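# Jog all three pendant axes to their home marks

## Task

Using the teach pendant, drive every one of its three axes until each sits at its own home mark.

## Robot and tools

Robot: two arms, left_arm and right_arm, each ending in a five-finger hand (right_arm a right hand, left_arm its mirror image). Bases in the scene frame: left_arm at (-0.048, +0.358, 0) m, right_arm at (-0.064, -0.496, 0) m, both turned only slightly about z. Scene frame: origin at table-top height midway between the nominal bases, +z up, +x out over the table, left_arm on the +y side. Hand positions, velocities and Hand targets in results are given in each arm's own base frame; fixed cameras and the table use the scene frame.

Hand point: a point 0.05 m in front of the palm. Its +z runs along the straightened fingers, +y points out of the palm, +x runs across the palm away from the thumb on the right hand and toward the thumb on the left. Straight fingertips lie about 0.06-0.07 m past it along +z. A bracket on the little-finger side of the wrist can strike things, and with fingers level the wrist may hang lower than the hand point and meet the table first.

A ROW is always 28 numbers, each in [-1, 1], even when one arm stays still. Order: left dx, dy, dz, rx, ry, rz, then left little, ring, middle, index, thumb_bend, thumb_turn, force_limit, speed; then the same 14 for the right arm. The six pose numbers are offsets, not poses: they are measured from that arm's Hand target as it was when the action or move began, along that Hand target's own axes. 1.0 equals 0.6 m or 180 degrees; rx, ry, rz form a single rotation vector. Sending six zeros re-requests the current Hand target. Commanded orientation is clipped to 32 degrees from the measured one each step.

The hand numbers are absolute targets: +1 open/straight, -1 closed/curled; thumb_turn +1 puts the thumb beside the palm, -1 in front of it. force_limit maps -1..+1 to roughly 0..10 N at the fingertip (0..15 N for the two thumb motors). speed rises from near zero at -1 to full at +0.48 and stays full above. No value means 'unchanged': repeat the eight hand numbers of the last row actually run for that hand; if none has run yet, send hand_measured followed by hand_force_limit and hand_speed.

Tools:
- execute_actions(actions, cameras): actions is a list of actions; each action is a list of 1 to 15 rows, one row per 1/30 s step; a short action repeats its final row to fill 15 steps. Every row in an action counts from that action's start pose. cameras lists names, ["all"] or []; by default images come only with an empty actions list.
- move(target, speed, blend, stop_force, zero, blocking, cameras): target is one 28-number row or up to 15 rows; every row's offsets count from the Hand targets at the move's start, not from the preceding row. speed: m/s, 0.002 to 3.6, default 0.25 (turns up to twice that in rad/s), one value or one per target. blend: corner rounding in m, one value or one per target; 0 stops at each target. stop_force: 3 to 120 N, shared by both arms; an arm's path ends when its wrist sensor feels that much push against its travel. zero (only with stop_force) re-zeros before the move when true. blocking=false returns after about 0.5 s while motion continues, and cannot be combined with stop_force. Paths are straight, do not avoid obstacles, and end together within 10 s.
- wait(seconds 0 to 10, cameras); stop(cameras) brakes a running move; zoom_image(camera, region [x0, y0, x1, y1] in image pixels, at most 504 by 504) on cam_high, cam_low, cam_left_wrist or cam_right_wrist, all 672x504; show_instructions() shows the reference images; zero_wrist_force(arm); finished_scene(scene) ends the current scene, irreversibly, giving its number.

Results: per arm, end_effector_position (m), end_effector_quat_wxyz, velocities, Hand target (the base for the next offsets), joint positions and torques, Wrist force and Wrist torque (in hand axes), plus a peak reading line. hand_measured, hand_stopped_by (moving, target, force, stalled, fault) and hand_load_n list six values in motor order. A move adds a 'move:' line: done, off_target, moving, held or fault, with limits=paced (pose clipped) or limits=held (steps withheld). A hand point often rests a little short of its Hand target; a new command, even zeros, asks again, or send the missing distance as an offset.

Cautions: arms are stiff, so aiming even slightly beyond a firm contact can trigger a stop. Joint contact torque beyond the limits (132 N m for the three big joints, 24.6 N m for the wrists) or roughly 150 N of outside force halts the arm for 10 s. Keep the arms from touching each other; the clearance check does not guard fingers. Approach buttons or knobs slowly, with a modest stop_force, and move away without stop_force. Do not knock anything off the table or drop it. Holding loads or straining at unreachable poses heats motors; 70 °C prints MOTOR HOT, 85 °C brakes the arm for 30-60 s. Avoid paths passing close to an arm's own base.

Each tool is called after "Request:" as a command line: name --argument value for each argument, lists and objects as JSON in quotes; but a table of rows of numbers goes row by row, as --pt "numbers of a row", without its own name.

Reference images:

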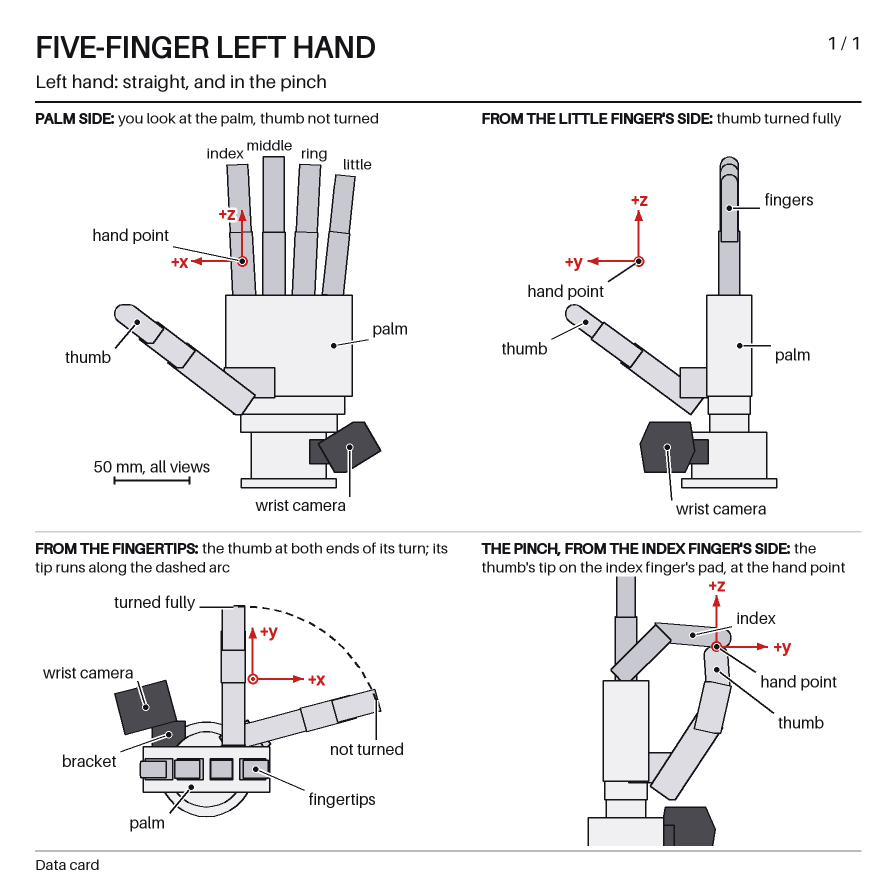

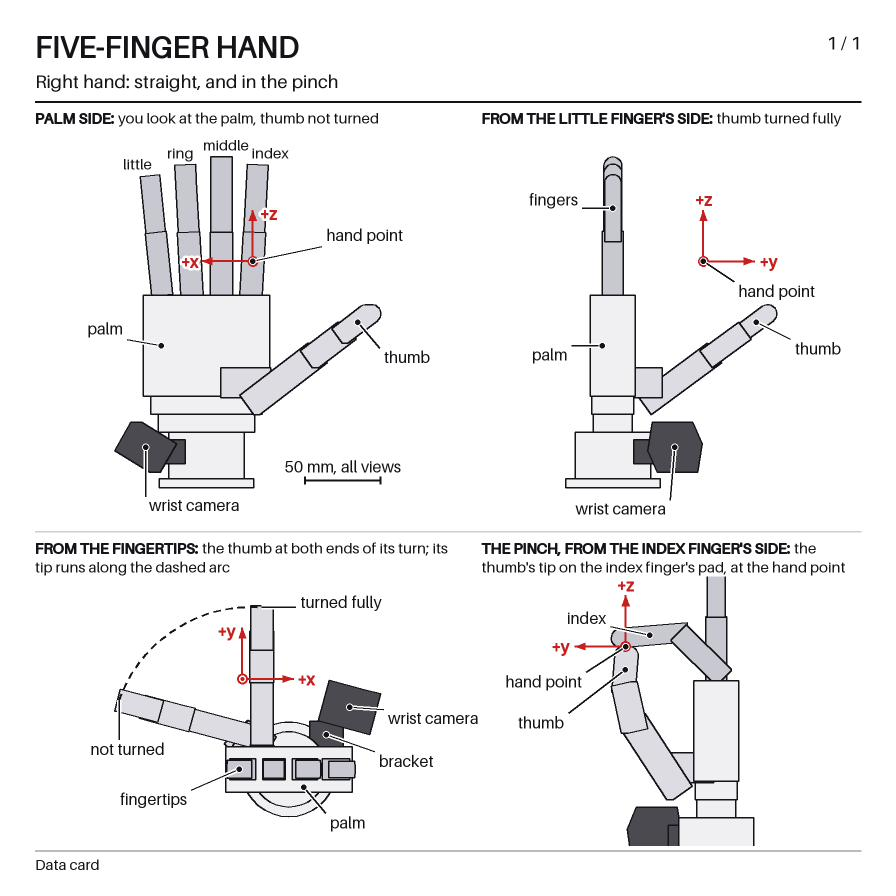

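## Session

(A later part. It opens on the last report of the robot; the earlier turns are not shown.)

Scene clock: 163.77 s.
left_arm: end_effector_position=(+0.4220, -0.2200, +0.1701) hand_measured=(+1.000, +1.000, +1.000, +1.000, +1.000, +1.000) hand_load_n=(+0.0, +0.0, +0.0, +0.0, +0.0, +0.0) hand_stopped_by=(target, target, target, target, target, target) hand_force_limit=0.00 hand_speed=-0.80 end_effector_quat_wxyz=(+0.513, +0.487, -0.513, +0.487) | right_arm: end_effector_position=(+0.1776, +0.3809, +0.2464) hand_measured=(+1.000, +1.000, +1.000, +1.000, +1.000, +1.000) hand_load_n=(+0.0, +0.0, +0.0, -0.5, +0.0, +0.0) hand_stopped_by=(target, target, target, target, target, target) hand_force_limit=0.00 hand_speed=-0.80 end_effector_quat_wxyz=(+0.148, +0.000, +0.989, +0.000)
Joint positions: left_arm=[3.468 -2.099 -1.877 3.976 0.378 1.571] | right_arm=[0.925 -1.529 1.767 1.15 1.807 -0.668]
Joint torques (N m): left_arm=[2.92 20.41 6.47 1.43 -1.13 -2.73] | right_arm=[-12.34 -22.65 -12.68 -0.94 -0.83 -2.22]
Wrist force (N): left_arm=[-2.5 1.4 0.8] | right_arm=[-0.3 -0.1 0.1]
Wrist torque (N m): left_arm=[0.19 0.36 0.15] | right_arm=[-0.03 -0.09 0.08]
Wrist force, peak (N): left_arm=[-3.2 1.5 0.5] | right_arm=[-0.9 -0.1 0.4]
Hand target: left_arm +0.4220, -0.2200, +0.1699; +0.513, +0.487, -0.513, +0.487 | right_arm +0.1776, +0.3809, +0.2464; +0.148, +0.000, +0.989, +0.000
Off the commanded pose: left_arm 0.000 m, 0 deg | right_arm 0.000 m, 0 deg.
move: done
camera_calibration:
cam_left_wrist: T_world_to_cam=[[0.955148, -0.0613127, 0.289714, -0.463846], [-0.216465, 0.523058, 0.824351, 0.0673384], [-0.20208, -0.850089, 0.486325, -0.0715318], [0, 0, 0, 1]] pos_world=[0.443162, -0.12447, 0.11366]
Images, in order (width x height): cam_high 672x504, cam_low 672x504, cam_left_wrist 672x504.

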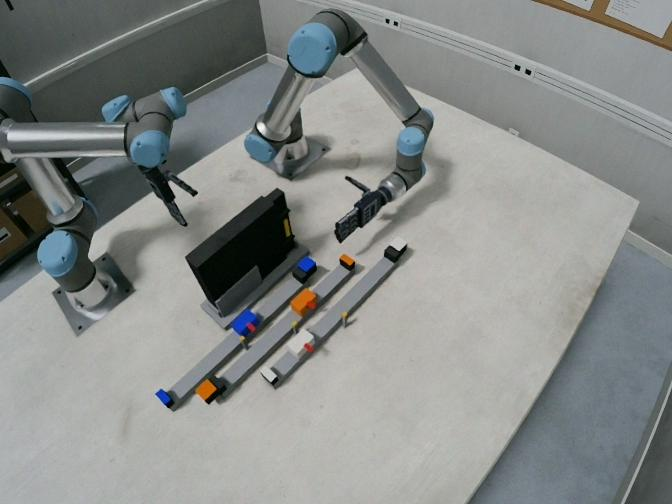

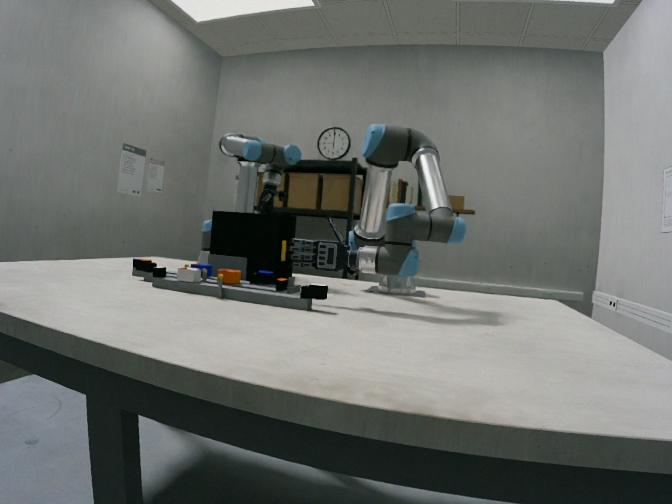

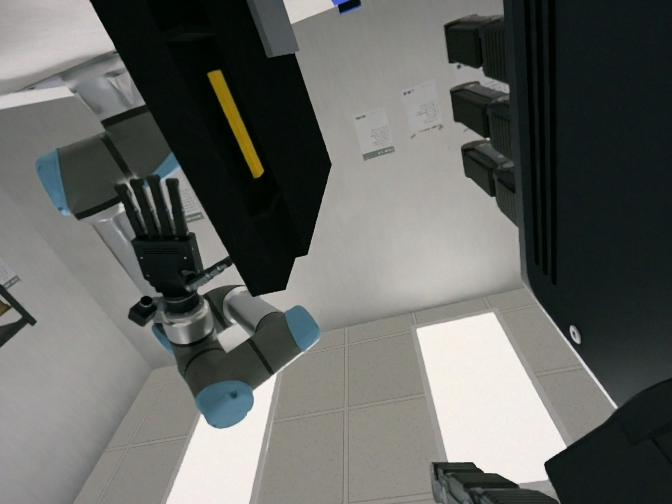

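Request:
move --target '[0,0,0,0,0,0,1,1,1,1,1,1,0,-0.8,0.0678,0.0152,0.0078,0.2068,-0.2101,-0.4703,-1,-1,-1,1,1,1,0,-0.3]' --speed 0.4 --cameras '["cam_high","cam_right_wrist","cam_left_wrist"]'

Scene clock: 267.20 s.
left_arm: end_effector_position=(+0.4220, -0.2200, +0.1699) hand_measured=(+1.000, +1.000, +1.000, +1.000, +1.000, +1.000) hand_load_n=(+0.0, +0.0, +0.0, +0.0, +0.0, +0.0) hand_stopped_by=(target, target, target, target, target, target) hand_force_limit=0.00 hand_speed=-0.80 end_effector_quat_wxyz=(+0.513, +0.487, -0.513, +0.487) | right_arm: end_effector_position=(+0.1401, +0.3900, +0.2300) hand_measured=(-1.000, -1.000, -1.000, +1.000, +1.000, +1.000) hand_load_n=(+0.0, +0.0, +0.0, +0.0, +0.0, +0.0) hand_stopped_by=(target, target, target, target, target, target) hand_force_limit=0.00 hand_speed=-0.30 end_effector_quat_wxyz=(-0.382, +0.599, -0.593, +0.378) end_effector_velocity=(+0.000, +0.000, +0.000) end_effector_angular_velocity=(+0.002, +0.000, +0.002)
Joint positions: left_arm=[3.468 -2.099 -1.877 3.977 0.378 1.57] | right_arm=[1.363 -1.417 1.81 0.743 2.658 -2.052]
Joint velocities: left_arm=[within noise] | right_arm=[0 -0.002 0.001 -0.005 -0.001 -0.004]
Joint torques (N m): left_arm=[4.82 28.02 6.97 1.25 -0.93 -2.49] | right_arm=[-12.55 -31.78 -11.35 -1.21 0.13 -2.33]
Wrist force (N): left_arm=[-2.4 1.2 0.7] | right_arm=[-0.1 -0.3 -0.3]
Wrist torque (N m): left_arm=[0.17 0.34 0.15] | right_arm=[0.30 0.01 -0.01]
Wrist force, peak (N): left_arm=[-2.7 1.6 0.7] | right_arm=[-0.9 -0.5 0.0]
Hand target: left_arm +0.4220, -0.2200, +0.1699; +0.513, +0.487, -0.513, +0.487 | right_arm +0.1401, +0.3900, +0.2300; -0.382, +0.599, -0.593, +0.378
Off the commanded pose: left_arm 0.000 m, 0 deg | right_arm 0.000 m, 0 deg.
move: done
camera_calibration:
cam_left_wrist: T_world_to_cam=[[0.955143, -0.0613412, 0.289723, -0.46379], [-0.216476, 0.522987, 0.824393, 0.0674947], [-0.202091, -0.850131, 0.486248, -0.0714262], [0, 0, 0, 1]] pos_world=[0.443162, -0.12447, 0.11346]
cam_right_wrist: T_world_to_cam=[[-0.40202, -0.25621, -0.879054, 0.35943], [-0.567833, 0.822905, 0.0198436, -0.250768], [0.718294, 0.507134, -0.476308, -0.0693821], [0, 0, 0, 1]] pos_world=[0.0519403, 0.333634, 0.287887]
Images, in order (width x height): cam_high 672x504, cam_left_wrist 672x504, cam_right_wrist 672x504.

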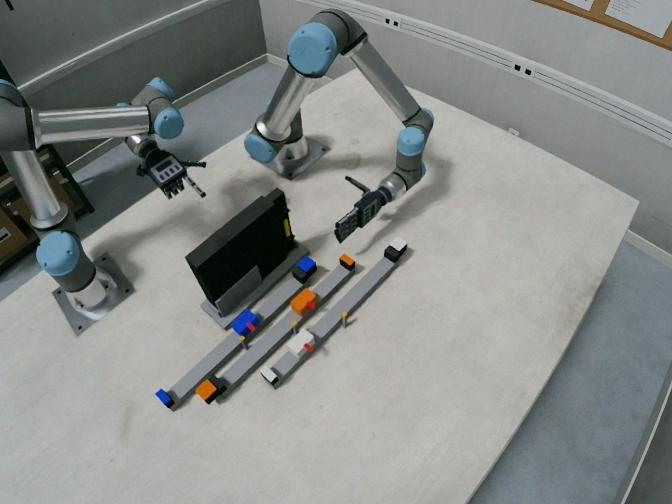

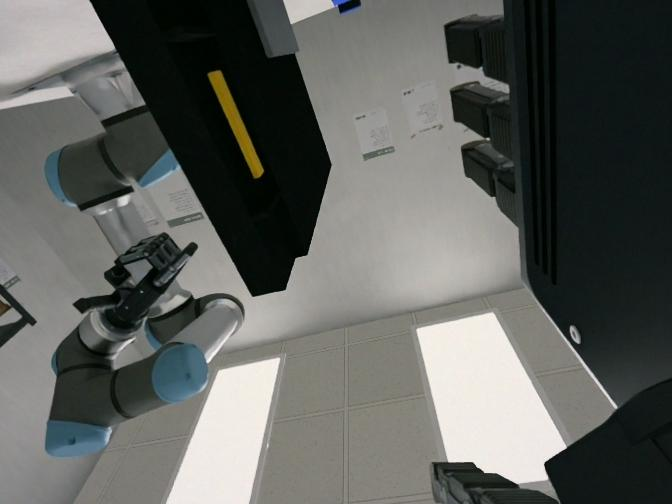

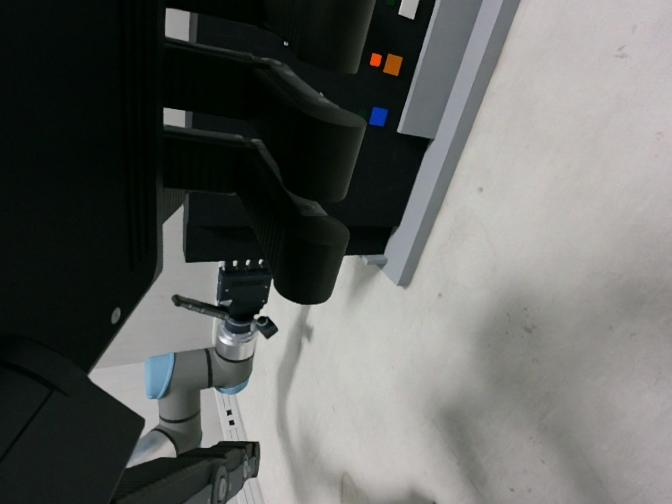

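Request:
zoom_image --camera "cam_right_wrist" --region '[300, 0, 480, 150]'

Scaled by 2.800.

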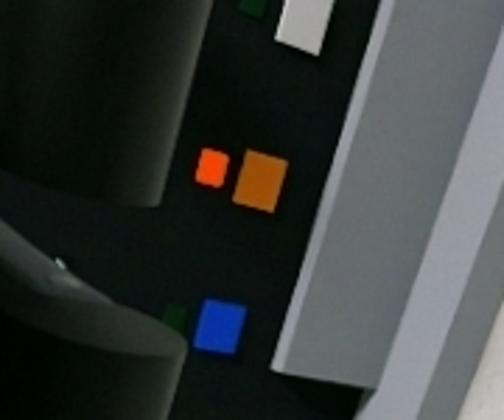

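Request:
move --target '[0,0,0,0,0,0,1,1,1,1,1,1,0,-0.8,0.0015,0.0823,0.1507,0,0,0,-1,-1,-1,1,1,1,0,-0.3]' --speed 0.25 --cameras '["cam_high","cam_low","cam_right_wrist","cam_left_wrist"]'

Scene clock: 288.00 s.
left_arm: end_effector_position=(+0.4220, -0.2200, +0.1699) hand_measured=(+1.000, +1.000, +1.000, +1.000, +1.000, +1.000) hand_load_n=(+0.0, +0.0, +0.0, +0.0, +0.0, +0.0) hand_stopped_by=(target, target, target, target, target, target) hand_force_limit=0.00 hand_speed=-0.80 end_effector_quat_wxyz=(+0.513, +0.487, -0.513, +0.487) | right_arm: end_effector_position=(+0.2012, +0.3898, +0.1472) hand_measured=(-1.000, -1.000, -1.000, +1.000, +1.000, +1.000) hand_load_n=(+0.0, +0.0, +0.0, +0.0, +0.0, +0.0) hand_stopped_by=(target, target, target, target, target, target) hand_force_limit=0.00 hand_speed=-0.30 end_effector_quat_wxyz=(-0.382, +0.599, -0.593, +0.378)
Joint positions: left_arm=[3.468 -2.099 -1.877 3.977 0.378 1.57] | right_arm=[1.188 -1.389 1.954 0.317 2.564 -2.347]
Joint torques (N m): left_arm=[3.7 40.61 7.44 1.47 -1.03 -2.28] | right_arm=[-13.03 -32.95 -11.44 -1.63 -0.12 -2.35]
Wrist force (N): left_arm=[-2.6 1.2 0.7] | right_arm=[-0.1 -0.5 0.0]
Wrist torque (N m): left_arm=[0.16 0.37 0.14] | right_arm=[0.29 0.01 -0.02]
Wrist force, peak (N): left_arm=[-2.8 1.4 0.8] | right_arm=[0.1 -1.1 -1.0]
Hand target: left_arm +0.4220, -0.2200, +0.1699; +0.513, +0.487, -0.513, +0.487 | right_arm +0.2013, +0.3898, +0.1471; -0.382, +0.599, -0.593, +0.378
Off the commanded pose: left_arm 0.000 m, 0 deg | right_arm 0.000 m, 0 deg.
move: done
camera_calibration:
cam_left_wrist: T_world_to_cam=[[0.955143, -0.0613412, 0.289723, -0.46379], [-0.216476, 0.522987, 0.824393, 0.0674947], [-0.202091, -0.850131, 0.486248, -0.0714262], [0, 0, 0, 1]] pos_world=[0.443162, -0.12447, 0.11346]
cam_right_wrist: T_world_to_cam=[[-0.401919, -0.256377, -0.879052, 0.311152], [-0.568012, 0.822784, 0.0197393, -0.214125], [0.718209, 0.507245, -0.476317, -0.152752], [0, 0, 0, 1]] pos_world=[0.11314, 0.333434, 0.204987]

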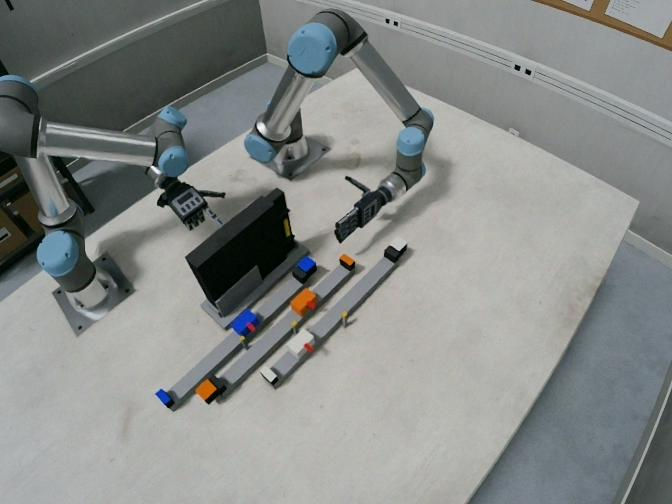

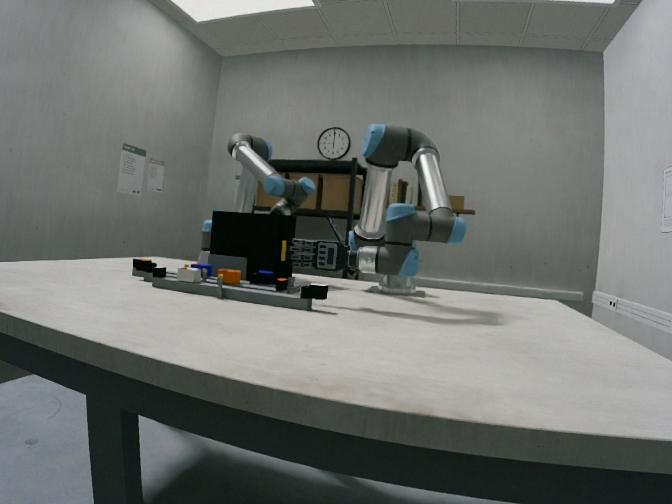

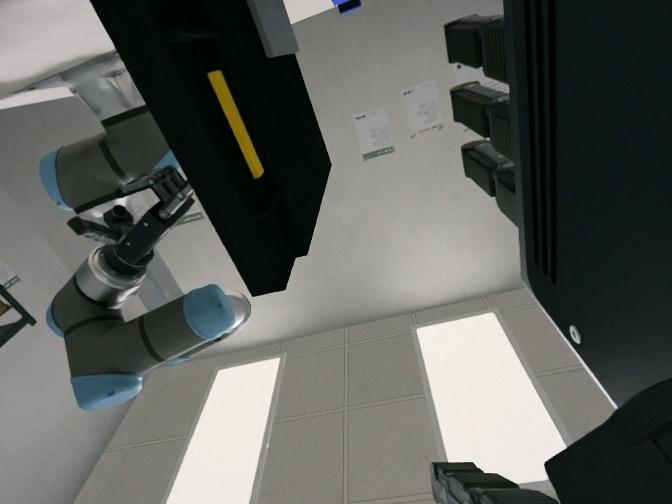

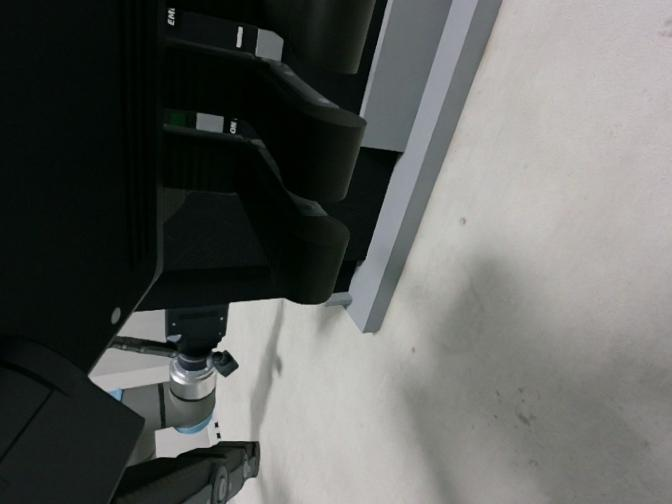

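Request:
move --target '[0,0,0,0,0,0,1,1,1,1,1,1,0,-0.8,0.0008,-0.0352,0.0755,0,0,0,-1,-1,-1,1,1,1,0,-0.3]' --speed 0.02 --stop_force 3 --cameras '["cam_right_wrist"]'

Scene clock: 294.73 s.
left_arm: end_effector_position=(+0.4220, -0.2200, +0.1699) hand_measured=(+1.000, +1.000, +1.000, +1.000, +1.000, +1.000) hand_load_n=(+0.0, +0.0, +0.0, +0.0, +0.0, -0.5) hand_stopped_by=(target, target, target, target, target, target) hand_force_limit=0.00 hand_speed=-0.80 end_effector_quat_wxyz=(+0.513, +0.487, -0.513, +0.487) | right_arm: end_effector_position=(+0.2512, +0.3898, +0.1472) hand_measured=(-1.000, -1.000, -1.000, +1.000, +1.000, +1.000) hand_load_n=(+0.0, +0.0, +0.0, +0.0, +0.0, +0.0) hand_stopped_by=(target, target, target, target, target, target) hand_force_limit=0.00 hand_speed=-0.30 end_effector_quat_wxyz=(-0.382, +0.599, -0.593, +0.378)
Joint positions: left_arm=[3.468 -2.099 -1.877 3.977 0.378 1.57] | right_arm=[1.052 -1.415 1.955 0.205 2.47 -2.515]
Joint torques (N m): left_arm=[4.24 41.44 7.28 1.09 -0.7 -2.25] | right_arm=[-12.57 -32.77 -23.06 -2.17 -0.25 -2.47]
Wrist force (N): left_arm=[-2.4 1.5 0.6] | right_arm=[-0.1 -0.8 -0.2]
Wrist torque (N m): left_arm=[0.21 0.34 0.15] | right_arm=[0.24 0.02 -0.02]
Wrist force, peak (N): left_arm=[-2.6 1.7 0.7] | right_arm=[-0.4 -1.0 -0.4]
Hand target: left_arm +0.4220, -0.2200, +0.1699; +0.513, +0.487, -0.513, +0.487 | right_arm +0.2512, +0.3898, +0.1472; -0.382, +0.599, -0.593, +0.378
Off the commanded pose: left_arm 0.000 m, 0 deg | right_arm 0.000 m, 0 deg.
move: done
camera_calibration:
cam_right_wrist: T_world_to_cam=[[-0.401924, -0.256353, -0.879057, 0.331242], [-0.568161, 0.822677, 0.0198645, -0.18569], [0.718088, 0.50743, -0.476303, -0.188707], [0, 0, 0, 1]] pos_world=[0.16314, 0.333433, 0.204987]
Images, in order (width x height): cam_right_wrist 672x504.

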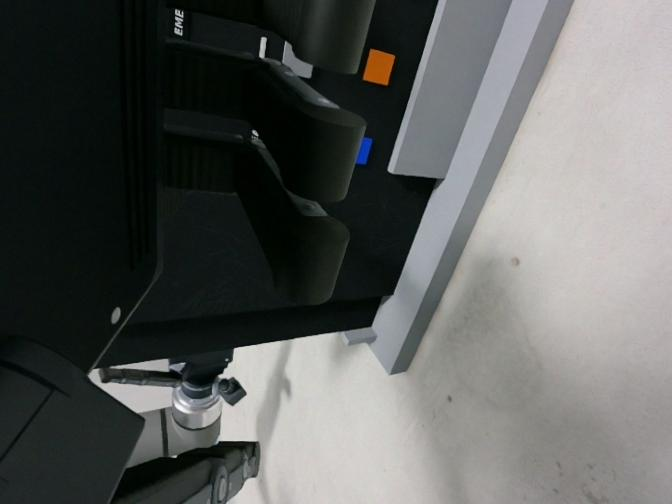

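Request:
move --target '[0,0,0,0,0,0,1,1,1,1,1,1,0,-0.8,-0.0021,-0.0108,0.0474,0,0,0,-1,-1,-1,1,1,1,0,-0.3]' --speed 0.015 --stop_force 3 --cameras '["cam_right_wrist"]'

Scene clock: 301.27 s.
left_arm: end_effector_position=(+0.4220, -0.2200, +0.1699) hand_measured=(+1.000, +1.000, +1.000, +1.000, +1.000, +1.000) hand_load_n=(+0.0, +0.0, +0.0, +0.0, +0.0, +0.0) hand_stopped_by=(target, target, target, target, target, target) hand_force_limit=0.00 hand_speed=-0.80 end_effector_quat_wxyz=(+0.513, +0.487, -0.513, +0.487) | right_arm: end_effector_position=(+0.2552, +0.3900, +0.1464) hand_measured=(-1.000, -1.000, -1.000, +1.000, +1.000, +1.000) hand_load_n=(+0.0, +0.0, +0.0, -1.0, +0.0, +0.0) hand_stopped_by=(target, target, target, target, target, target) hand_force_limit=0.00 hand_speed=-0.30 end_effector_quat_wxyz=(-0.382, +0.599, -0.593, +0.378)
Joint positions: left_arm=[3.468 -2.099 -1.877 3.977 0.378 1.57] | right_arm=[1.043 -1.414 1.955 0.196 2.463 -2.526]
Joint torques (N m): left_arm=[3.71 41.5 7.51 1.06 -0.71 -2.23] | right_arm=[9.51 -32.84 -12.4 3.77 2.52 2.66]
Wrist force (N): left_arm=[-2.5 1.4 0.5] | right_arm=[0.1 0.2 -1.7]
Wrist torque (N m): left_arm=[0.21 0.35 0.14] | right_arm=[0.36 0.08 -0.07]
Wrist force, peak (N): left_arm=[-2.7 1.6 0.7] | right_arm=[0.9 -0.5 -5.7]
Hand target: left_arm +0.4220, -0.2200, +0.1699; +0.513, +0.487, -0.513, +0.487 | right_arm +0.2552, +0.3900, +0.1464; -0.382, +0.599, -0.593, +0.378 (not the last commanded pose)
Off the commanded pose: left_arm 0.000 m, 0 deg | right_arm 0.025 m, 0 deg.
move: contact (right_arm)
camera_calibration:
cam_right_wrist: T_world_to_cam=[[-0.401874, -0.256267, -0.879104, 0.33217], [-0.568046, 0.822758, 0.0198354, -0.183606], [0.718207, 0.507343, -0.476216, -0.19207], [0, 0, 0, 1]] pos_world=[0.16714, 0.333633, 0.204187]
Images, in order (width x height): cam_right_wrist 672x504.

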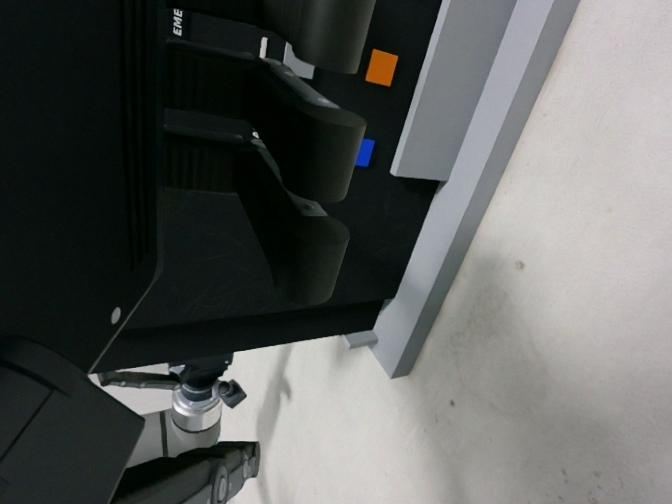

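Request:
move --target '[0,0,0,0,0,0,1,1,1,1,1,1,0,-0.8,-0.0035,0.019,-0.0132,0,0,0,-1,-1,-1,1,1,1,0,-0.3]' --speed 0.1

Request:
move --target '[0,0,0,0,0,0,1,1,1,1,1,1,0,-0.8,0.0005,-0.0197,0.0423,0,0,0,-1,-1,-1,1,1,1,0,-0.3]' --speed 0.015 --stop_force 4 --cameras '["cam_right_wrist"]'

Scene clock: 307.33 s.
left_arm: end_effector_position=(+0.4220, -0.2200, +0.1699) hand_measured=(+1.000, +1.000, +1.000, +1.000, +1.000, +1.000) hand_load_n=(+0.0, +0.0, +0.0, +0.0, +0.0, +0.0) hand_stopped_by=(target, target, target, target, target, target) hand_force_limit=0.00 hand_speed=-0.80 end_effector_quat_wxyz=(+0.513, +0.487, -0.513, +0.487) | right_arm: end_effector_position=(+0.2433, +0.3920, +0.1394) hand_measured=(-1.000, -1.000, -1.000, +1.000, +1.000, +1.000) hand_load_n=(+0.0, +0.0, +0.0, +0.0, +0.0, -0.5) hand_stopped_by=(target, target, target, target, target, target) hand_force_limit=0.00 hand_speed=-0.30 end_effector_quat_wxyz=(-0.382, +0.599, -0.593, +0.378)
Joint positions: left_arm=[3.468 -2.099 -1.877 3.977 0.378 1.57] | right_arm=[1.076 -1.397 1.961 0.202 2.488 -2.489]
Joint torques (N m): left_arm=[4.45 41.96 6.57 0.88 -0.88 -2.24] | right_arm=[9.51 -12.82 -11.4 4.16 2.48 2.44]
Wrist force (N): left_arm=[-2.5 1.4 0.7] | right_arm=[-0.3 -0.8 0.2]
Wrist torque (N m): left_arm=[0.20 0.35 0.15] | right_arm=[0.22 0.04 -0.15]
Wrist force, peak (N): left_arm=[-2.7 1.5 0.9] | right_arm=[0.3 -0.2 -2.2]
Hand target: left_arm +0.4220, -0.2200, +0.1699; +0.513, +0.487, -0.513, +0.487 | right_arm +0.2432, +0.3920, +0.1394; -0.382, +0.599, -0.593, +0.378
Off the commanded pose: left_arm 0.000 m, 0 deg | right_arm 0.000 m, 0 deg.
move: done

Scene clock: 309.53 s.
left_arm: end_effector_position=(+0.4220, -0.2200, +0.1699) hand_measured=(+1.000, +1.000, +1.000, +1.000, +1.000, +1.000) hand_load_n=(+0.0, +0.0, +0.0, +0.0, +0.0, +0.0) hand_stopped_by=(target, target, target, target, target, target) hand_force_limit=0.00 hand_speed=-0.80 end_effector_quat_wxyz=(+0.513, +0.487, -0.513, +0.487) | right_arm: end_effector_position=(+0.2565, +0.3920, +0.1394) hand_measured=(-1.000, -1.000, -1.000, +1.000, +1.000, +1.000) hand_load_n=(+0.0, +0.0, +0.0, -0.5, +0.0, +0.0) hand_stopped_by=(target, target, target, target, target, target) hand_force_limit=0.00 hand_speed=-0.30 end_effector_quat_wxyz=(-0.382, +0.599, -0.593, +0.378)
Joint positions: left_arm=[3.468 -2.099 -1.877 3.977 0.378 1.57] | right_arm=[1.042 -1.4 1.958 0.178 2.463 -2.526]
Joint torques (N m): left_arm=[3.95 41.43 6.31 0.79 -0.77 -2.21] | right_arm=[9.59 -13.89 -11.67 3.71 2.61 2.55]
Wrist force (N): left_arm=[-2.3 1.3 0.9] | right_arm=[0.1 -0.2 -4.2]
Wrist torque (N m): left_arm=[0.17 0.33 0.15] | right_arm=[0.50 0.02 -0.08]
Wrist force, peak (N): left_arm=[-2.7 1.4 0.9] | right_arm=[0.3 -0.6 -12.7]
Hand target: left_arm +0.4220, -0.2200, +0.1699; +0.513, +0.487, -0.513, +0.487 | right_arm +0.2565, +0.3920, +0.1394; -0.382, +0.599, -0.593, +0.378 (not the last commanded pose)
Off the commanded pose: left_arm 0.000 m, 0 deg | right_arm 0.015 m, 0 deg.
move: contact (right_arm)
camera_calibration:
cam_right_wrist: T_world_to_cam=[[-0.401883, -0.256192, -0.879122, 0.327031], [-0.567979, 0.822804, 0.019866, -0.184407], [0.718255, 0.507306, -0.476182, -0.197355], [0, 0, 0, 1]] pos_world=[0.16844, 0.335633, 0.197187]
Images, in order (width x height): cam_right_wrist 672x504.

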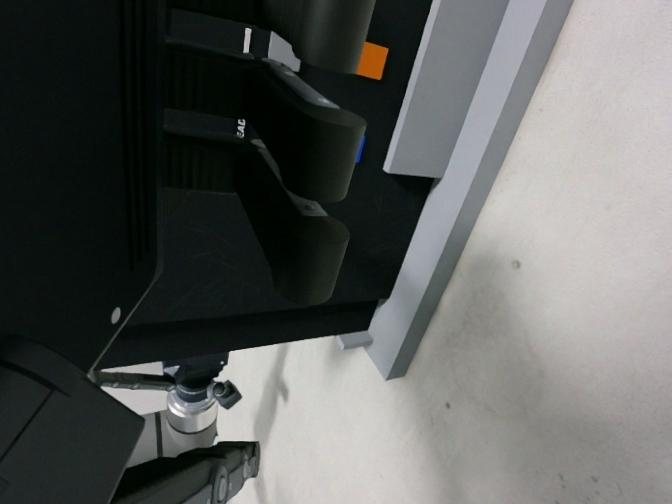

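Request:
move --target '[0,0,0,0,0,0,1,1,1,1,1,1,0,-0.8,-0.0009,0.0388,-0.0831,0,0,0,-1,-1,-1,1,1,1,0,-0.3]' --speed 0.15 --cameras '["cam_right_wrist","cam_left_wrist"]'

Request:
zoom_image --camera "cam_right_wrist" --region '[160, 0, 440, 200]'

Scene clock: 315.57 s.
left_arm: end_effector_position=(+0.4220, -0.2200, +0.1699) hand_measured=(+1.000, +1.000, +1.000, +1.000, +1.000, +1.000) hand_load_n=(+0.0, +0.0, +0.0, +0.0, +0.0, +0.0) hand_stopped_by=(target, target, target, target, target, target) hand_force_limit=0.00 hand_speed=-0.80 end_effector_quat_wxyz=(+0.513, +0.487, -0.513, +0.487) | right_arm: end_effector_position=(+0.2015, +0.3920, +0.1393) hand_measured=(-1.000, -1.000, -1.000, +1.000, +1.000, +1.000) hand_load_n=(+0.0, +0.0, +0.0, +0.0, +0.5, +0.0) hand_stopped_by=(target, target, target, target, target, target) hand_force_limit=0.00 hand_speed=-0.30 end_effector_quat_wxyz=(-0.382, +0.599, -0.593, +0.378)
Joint positions: left_arm=[3.468 -2.099 -1.877 3.977 0.378 1.57] | right_arm=[1.189 -1.373 1.958 0.298 2.565 -2.345]
Joint torques (N m): left_arm=[3.63 42.3 6.89 0.83 -0.57 -2.22] | right_arm=[10.2 -14.16 -23.51 4.33 2.78 2.68]
Wrist force (N): left_arm=[-2.5 1.0 0.6] | right_arm=[0.3 -0.7 -0.5]
Wrist torque (N m): left_arm=[0.14 0.35 0.15] | right_arm=[0.28 -0.03 -0.10]
Wrist force, peak (N): left_arm=[-2.9 1.4 0.5] | right_arm=[-0.3 -0.1 -4.4]
Hand target: left_arm +0.4220, -0.2200, +0.1699; +0.513, +0.487, -0.513, +0.487 | right_arm +0.2015, +0.3920, +0.1393; -0.382, +0.599, -0.593, +0.378
Off the commanded pose: left_arm 0.000 m, 0 deg | right_arm 0.000 m, 0 deg.
move: done
camera_calibration:
cam_left_wrist: T_world_to_cam=[[0.955143, -0.0613412, 0.289723, -0.46379], [-0.216476, 0.522987, 0.824393, 0.0674947], [-0.202091, -0.850131, 0.486248, -0.0714262], [0, 0, 0, 1]] pos_world=[0.443162, -0.12447, 0.11346]
cam_right_wrist: T_world_to_cam=[[-0.401824, -0.256339, -0.879106, 0.304879], [-0.568082, 0.822735, 0.0197584, -0.215588], [0.718207, 0.507344, -0.476216, -0.157898], [0, 0, 0, 1]] pos_world=[0.11344, 0.335633, 0.197087]
Images, in order (width x height): cam_left_wrist 672x504, cam_right_wrist 672x504.

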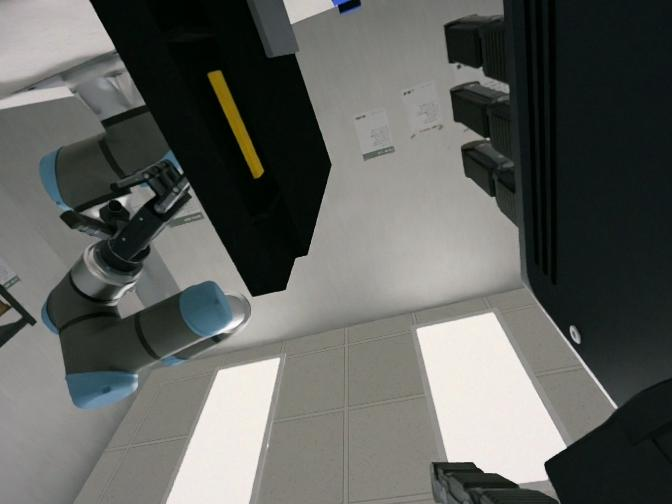

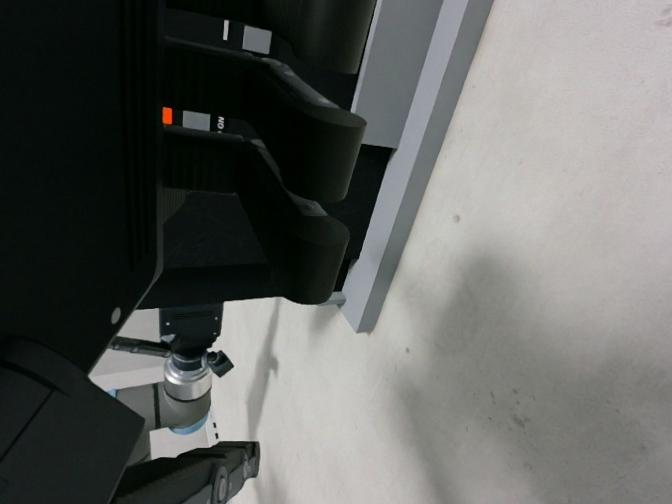

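Scaled by 1.800.

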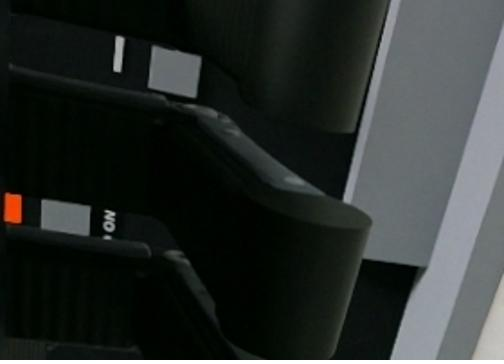

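Request:
move --target '[-0.0332,0.122,0.1248,0,0,0,1,1,1,1,1,1,0,-0.8,0,0,0,0,0,0,-1,-1,-1,1,1,1,0,-0.3]' --speed 0.1 --stop_force 8 --cameras '["cam_left_wrist","cam_low","cam_high"]'

Request:
zoom_image --camera "cam_left_wrist" --region '[200, 0, 560, 260]'

Request:
zoom_image --camera "cam_high" --region '[255, 180, 355, 280]'

Request:
zoom_image --camera "cam_low" --region '[255, 205, 355, 305]'

Scene clock: 338.87 s.
left_arm: end_effector_position=(+0.3450, -0.2909, +0.1500) hand_measured=(+1.000, +1.000, +1.000, +1.000, +1.000, +1.000) hand_load_n=(+0.0, +0.0, +0.0, +0.0, +0.0, +0.0) hand_stopped_by=(target, target, target, target, target, target) hand_force_limit=0.00 hand_speed=-0.80 end_effector_quat_wxyz=(+0.513, +0.487, -0.513, +0.487) | right_arm: end_effector_position=(+0.2015, +0.3920, +0.1393) hand_measured=(-1.000, -1.000, -1.000, +1.000, +1.000, +1.000) hand_load_n=(+0.0, +0.5, +0.0, +0.0, +0.0, +0.0) hand_stopped_by=(target, target, target, target, target, target) hand_force_limit=0.00 hand_speed=-0.30 end_effector_quat_wxyz=(-0.382, +0.599, -0.593, +0.378)
Joint positions: left_arm=[3.359 -2.015 -2.114 4.129 0.269 1.57] | right_arm=[1.19 -1.373 1.958 0.299 2.565 -2.344]
Joint torques (N m): left_arm=[-8.83 39.34 4.3 1.51 -1.26 -2.51] | right_arm=[10.37 -13.17 -22.52 4.36 2.72 2.66]
Wrist force (N): left_arm=[-2.3 1.2 0.6] | right_arm=[0.2 -0.8 -0.2]
Wrist torque (N m): left_arm=[0.18 0.33 0.12] | right_arm=[0.25 -0.02 -0.10]
Wrist force, peak (N): left_arm=[-2.7 1.4 1.0] | right_arm=[0.2 -0.8 -0.7]
Hand target: left_arm +0.3450, -0.2909, +0.1500; +0.513, +0.487, -0.513, +0.487 | right_arm +0.2015, +0.3920, +0.1393; -0.382, +0.599, -0.593, +0.378
Off the commanded pose: left_arm 0.000 m, 0 deg | right_arm 0.000 m, 0 deg.
move: done
camera_calibration:
cam_left_wrist: T_world_to_cam=[[0.955143, -0.0613412, 0.289723, -0.388834], [-0.216476, 0.522987, 0.824393, 0.104364], [-0.202091, -0.850131, 0.486248, -0.13767], [0, 0, 0, 1]] pos_world=[0.366162, -0.19547, 0.0935596]
Images, in order (width x height): cam_high 672x504, cam_low 672x504, cam_left_wrist 672x504.

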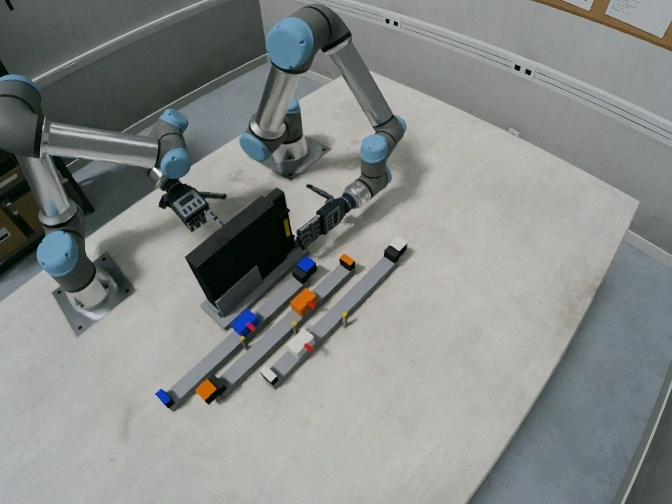

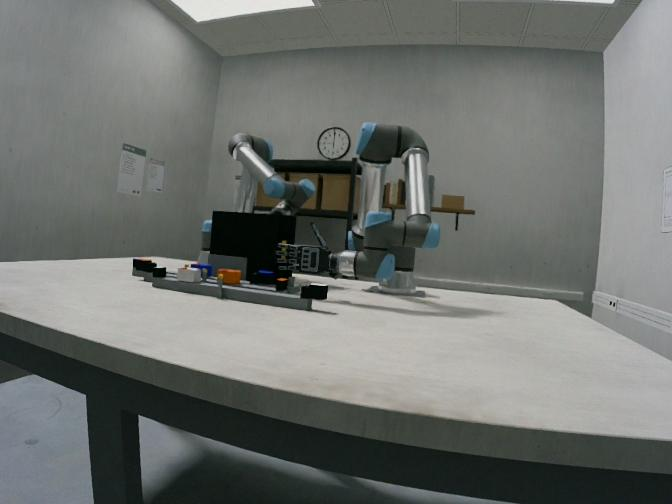

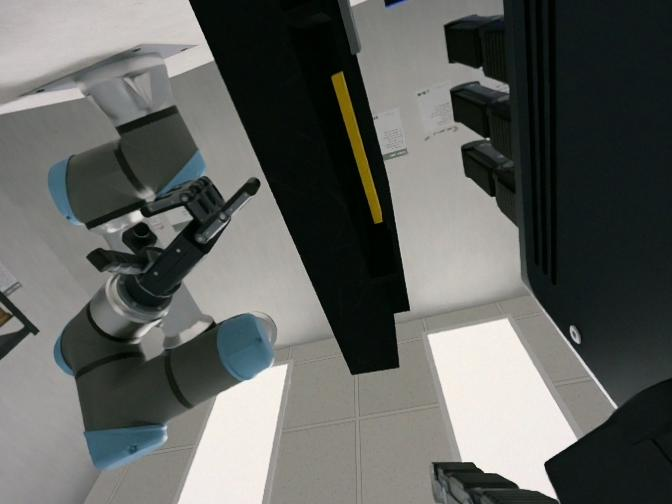

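Scaled by 1.400.

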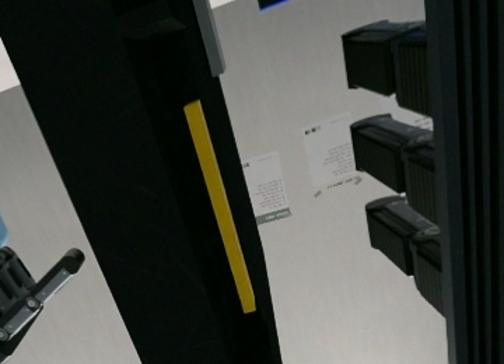

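Scaled by 5.040.

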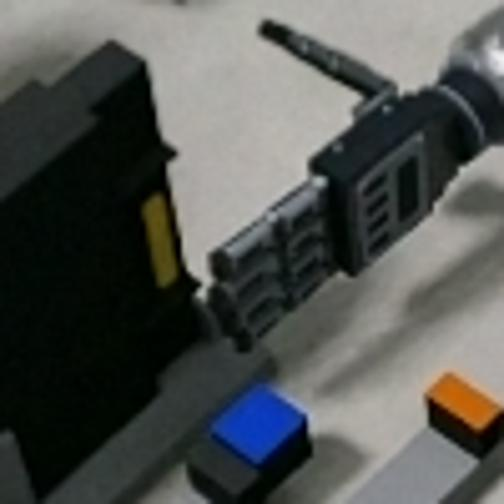

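Scaled by 5.040.

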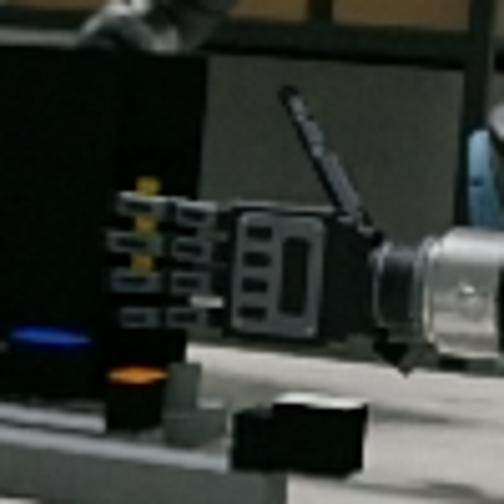

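Request:
move --target '[0,0.0411,0.0122,0,0,0,1,1,1,1,1,1,0,-0.8,0,0,0,0,0,0,-1,-1,-1,1,1,1,0,-0.3]' --speed 0.05 --stop_force 6 --cameras '["cam_left_wrist","cam_low","cam_high"]'

Request:
zoom_image --camera "cam_left_wrist" --region '[200, 0, 560, 260]'

Request:
zoom_image --camera "cam_high" --region '[255, 180, 355, 280]'

Request:
zoom_image --camera "cam_low" --region '[255, 205, 355, 305]'

Scene clock: 358.47 s.
left_arm: end_effector_position=(+0.3200, -0.2970, +0.1500) hand_measured=(+1.000, +1.000, +1.000, +1.000, +1.000, +1.000) hand_load_n=(+0.0, +0.0, +0.0, +0.0, +0.0, +0.0) hand_stopped_by=(target, target, target, target, target, target) hand_force_limit=0.00 hand_speed=-0.80 end_effector_quat_wxyz=(+0.513, +0.487, -0.513, +0.487) | right_arm: end_effector_position=(+0.2015, +0.3920, +0.1393) hand_measured=(-1.000, -1.000, -1.000, +1.000, +1.000, +1.000) hand_load_n=(+0.0, +0.0, +0.0, +0.0, +0.0, +0.0) hand_stopped_by=(target, target, target, target, target, target) hand_force_limit=0.00 hand_speed=-0.30 end_effector_quat_wxyz=(-0.382, +0.599, -0.593, +0.378)
Joint positions: left_arm=[3.358 -1.976 -2.185 4.161 0.268 1.57] | right_arm=[1.19 -1.373 1.958 0.299 2.565 -2.344]
Joint torques (N m): left_arm=[4.55 38.16 4.25 1.43 -1.08 -2.29] | right_arm=[10.85 -14.41 -22.23 4.31 2.74 2.7]
Wrist force (N): left_arm=[-2.3 1.2 0.6] | right_arm=[0.3 -0.8 -0.4]
Wrist torque (N m): left_arm=[0.19 0.33 0.13] | right_arm=[0.26 -0.03 -0.10]
Wrist force, peak (N): left_arm=[-2.6 1.3 0.4] | right_arm=[0.2 -0.7 -0.8]
Hand target: left_arm +0.3200, -0.2970, +0.1500; +0.513, +0.487, -0.513, +0.487 | right_arm +0.2015, +0.3920, +0.1393; -0.382, +0.599, -0.593, +0.378
Off the commanded pose: left_arm 0.000 m, 0 deg | right_arm 0.000 m, 0 deg.
move: done
camera_calibration:
cam_left_wrist: T_world_to_cam=[[0.955143, -0.0613412, 0.289723, -0.365324], [-0.216476, 0.522987, 0.824393, 0.10209], [-0.202091, -0.850131, 0.486248, -0.147823], [0, 0, 0, 1]] pos_world=[0.341162, -0.20147, 0.0935596]
Images, in order (width x height): cam_high 672x504, cam_low 672x504, cam_left_wrist 672x504.

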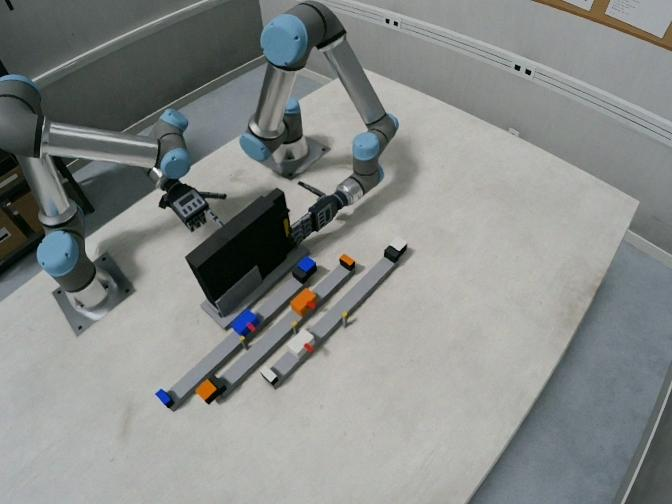

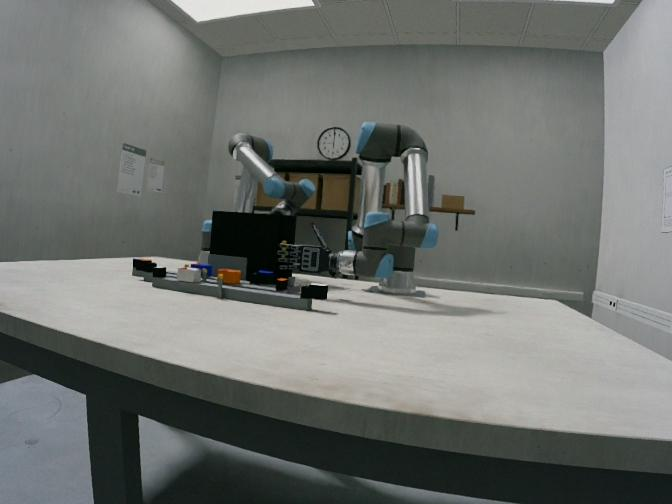

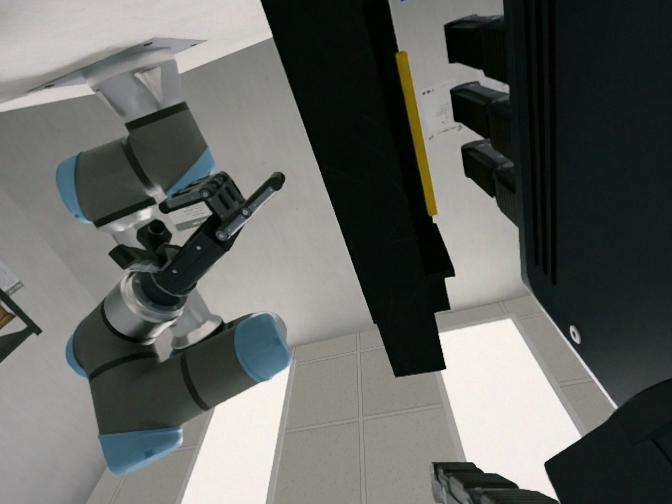

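Scaled by 1.400.

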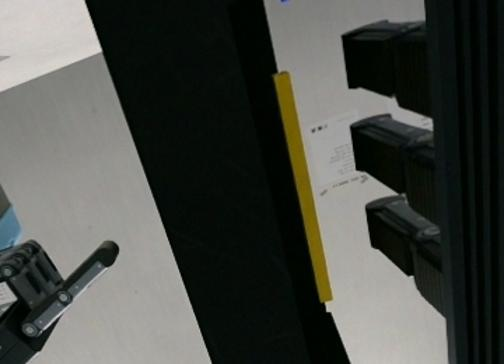

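Scaled by 5.040.

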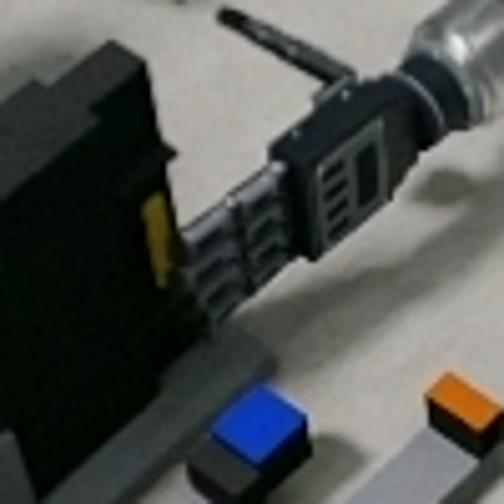

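Scaled by 5.040.

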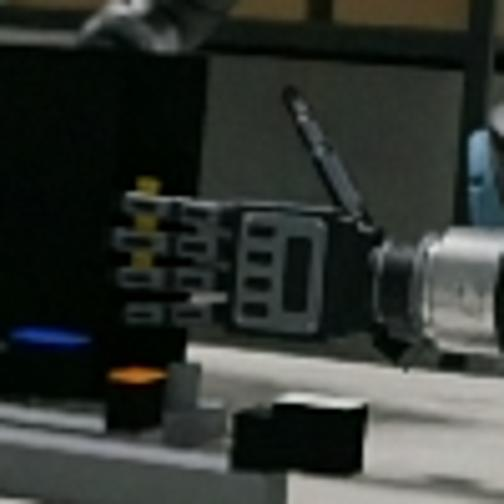

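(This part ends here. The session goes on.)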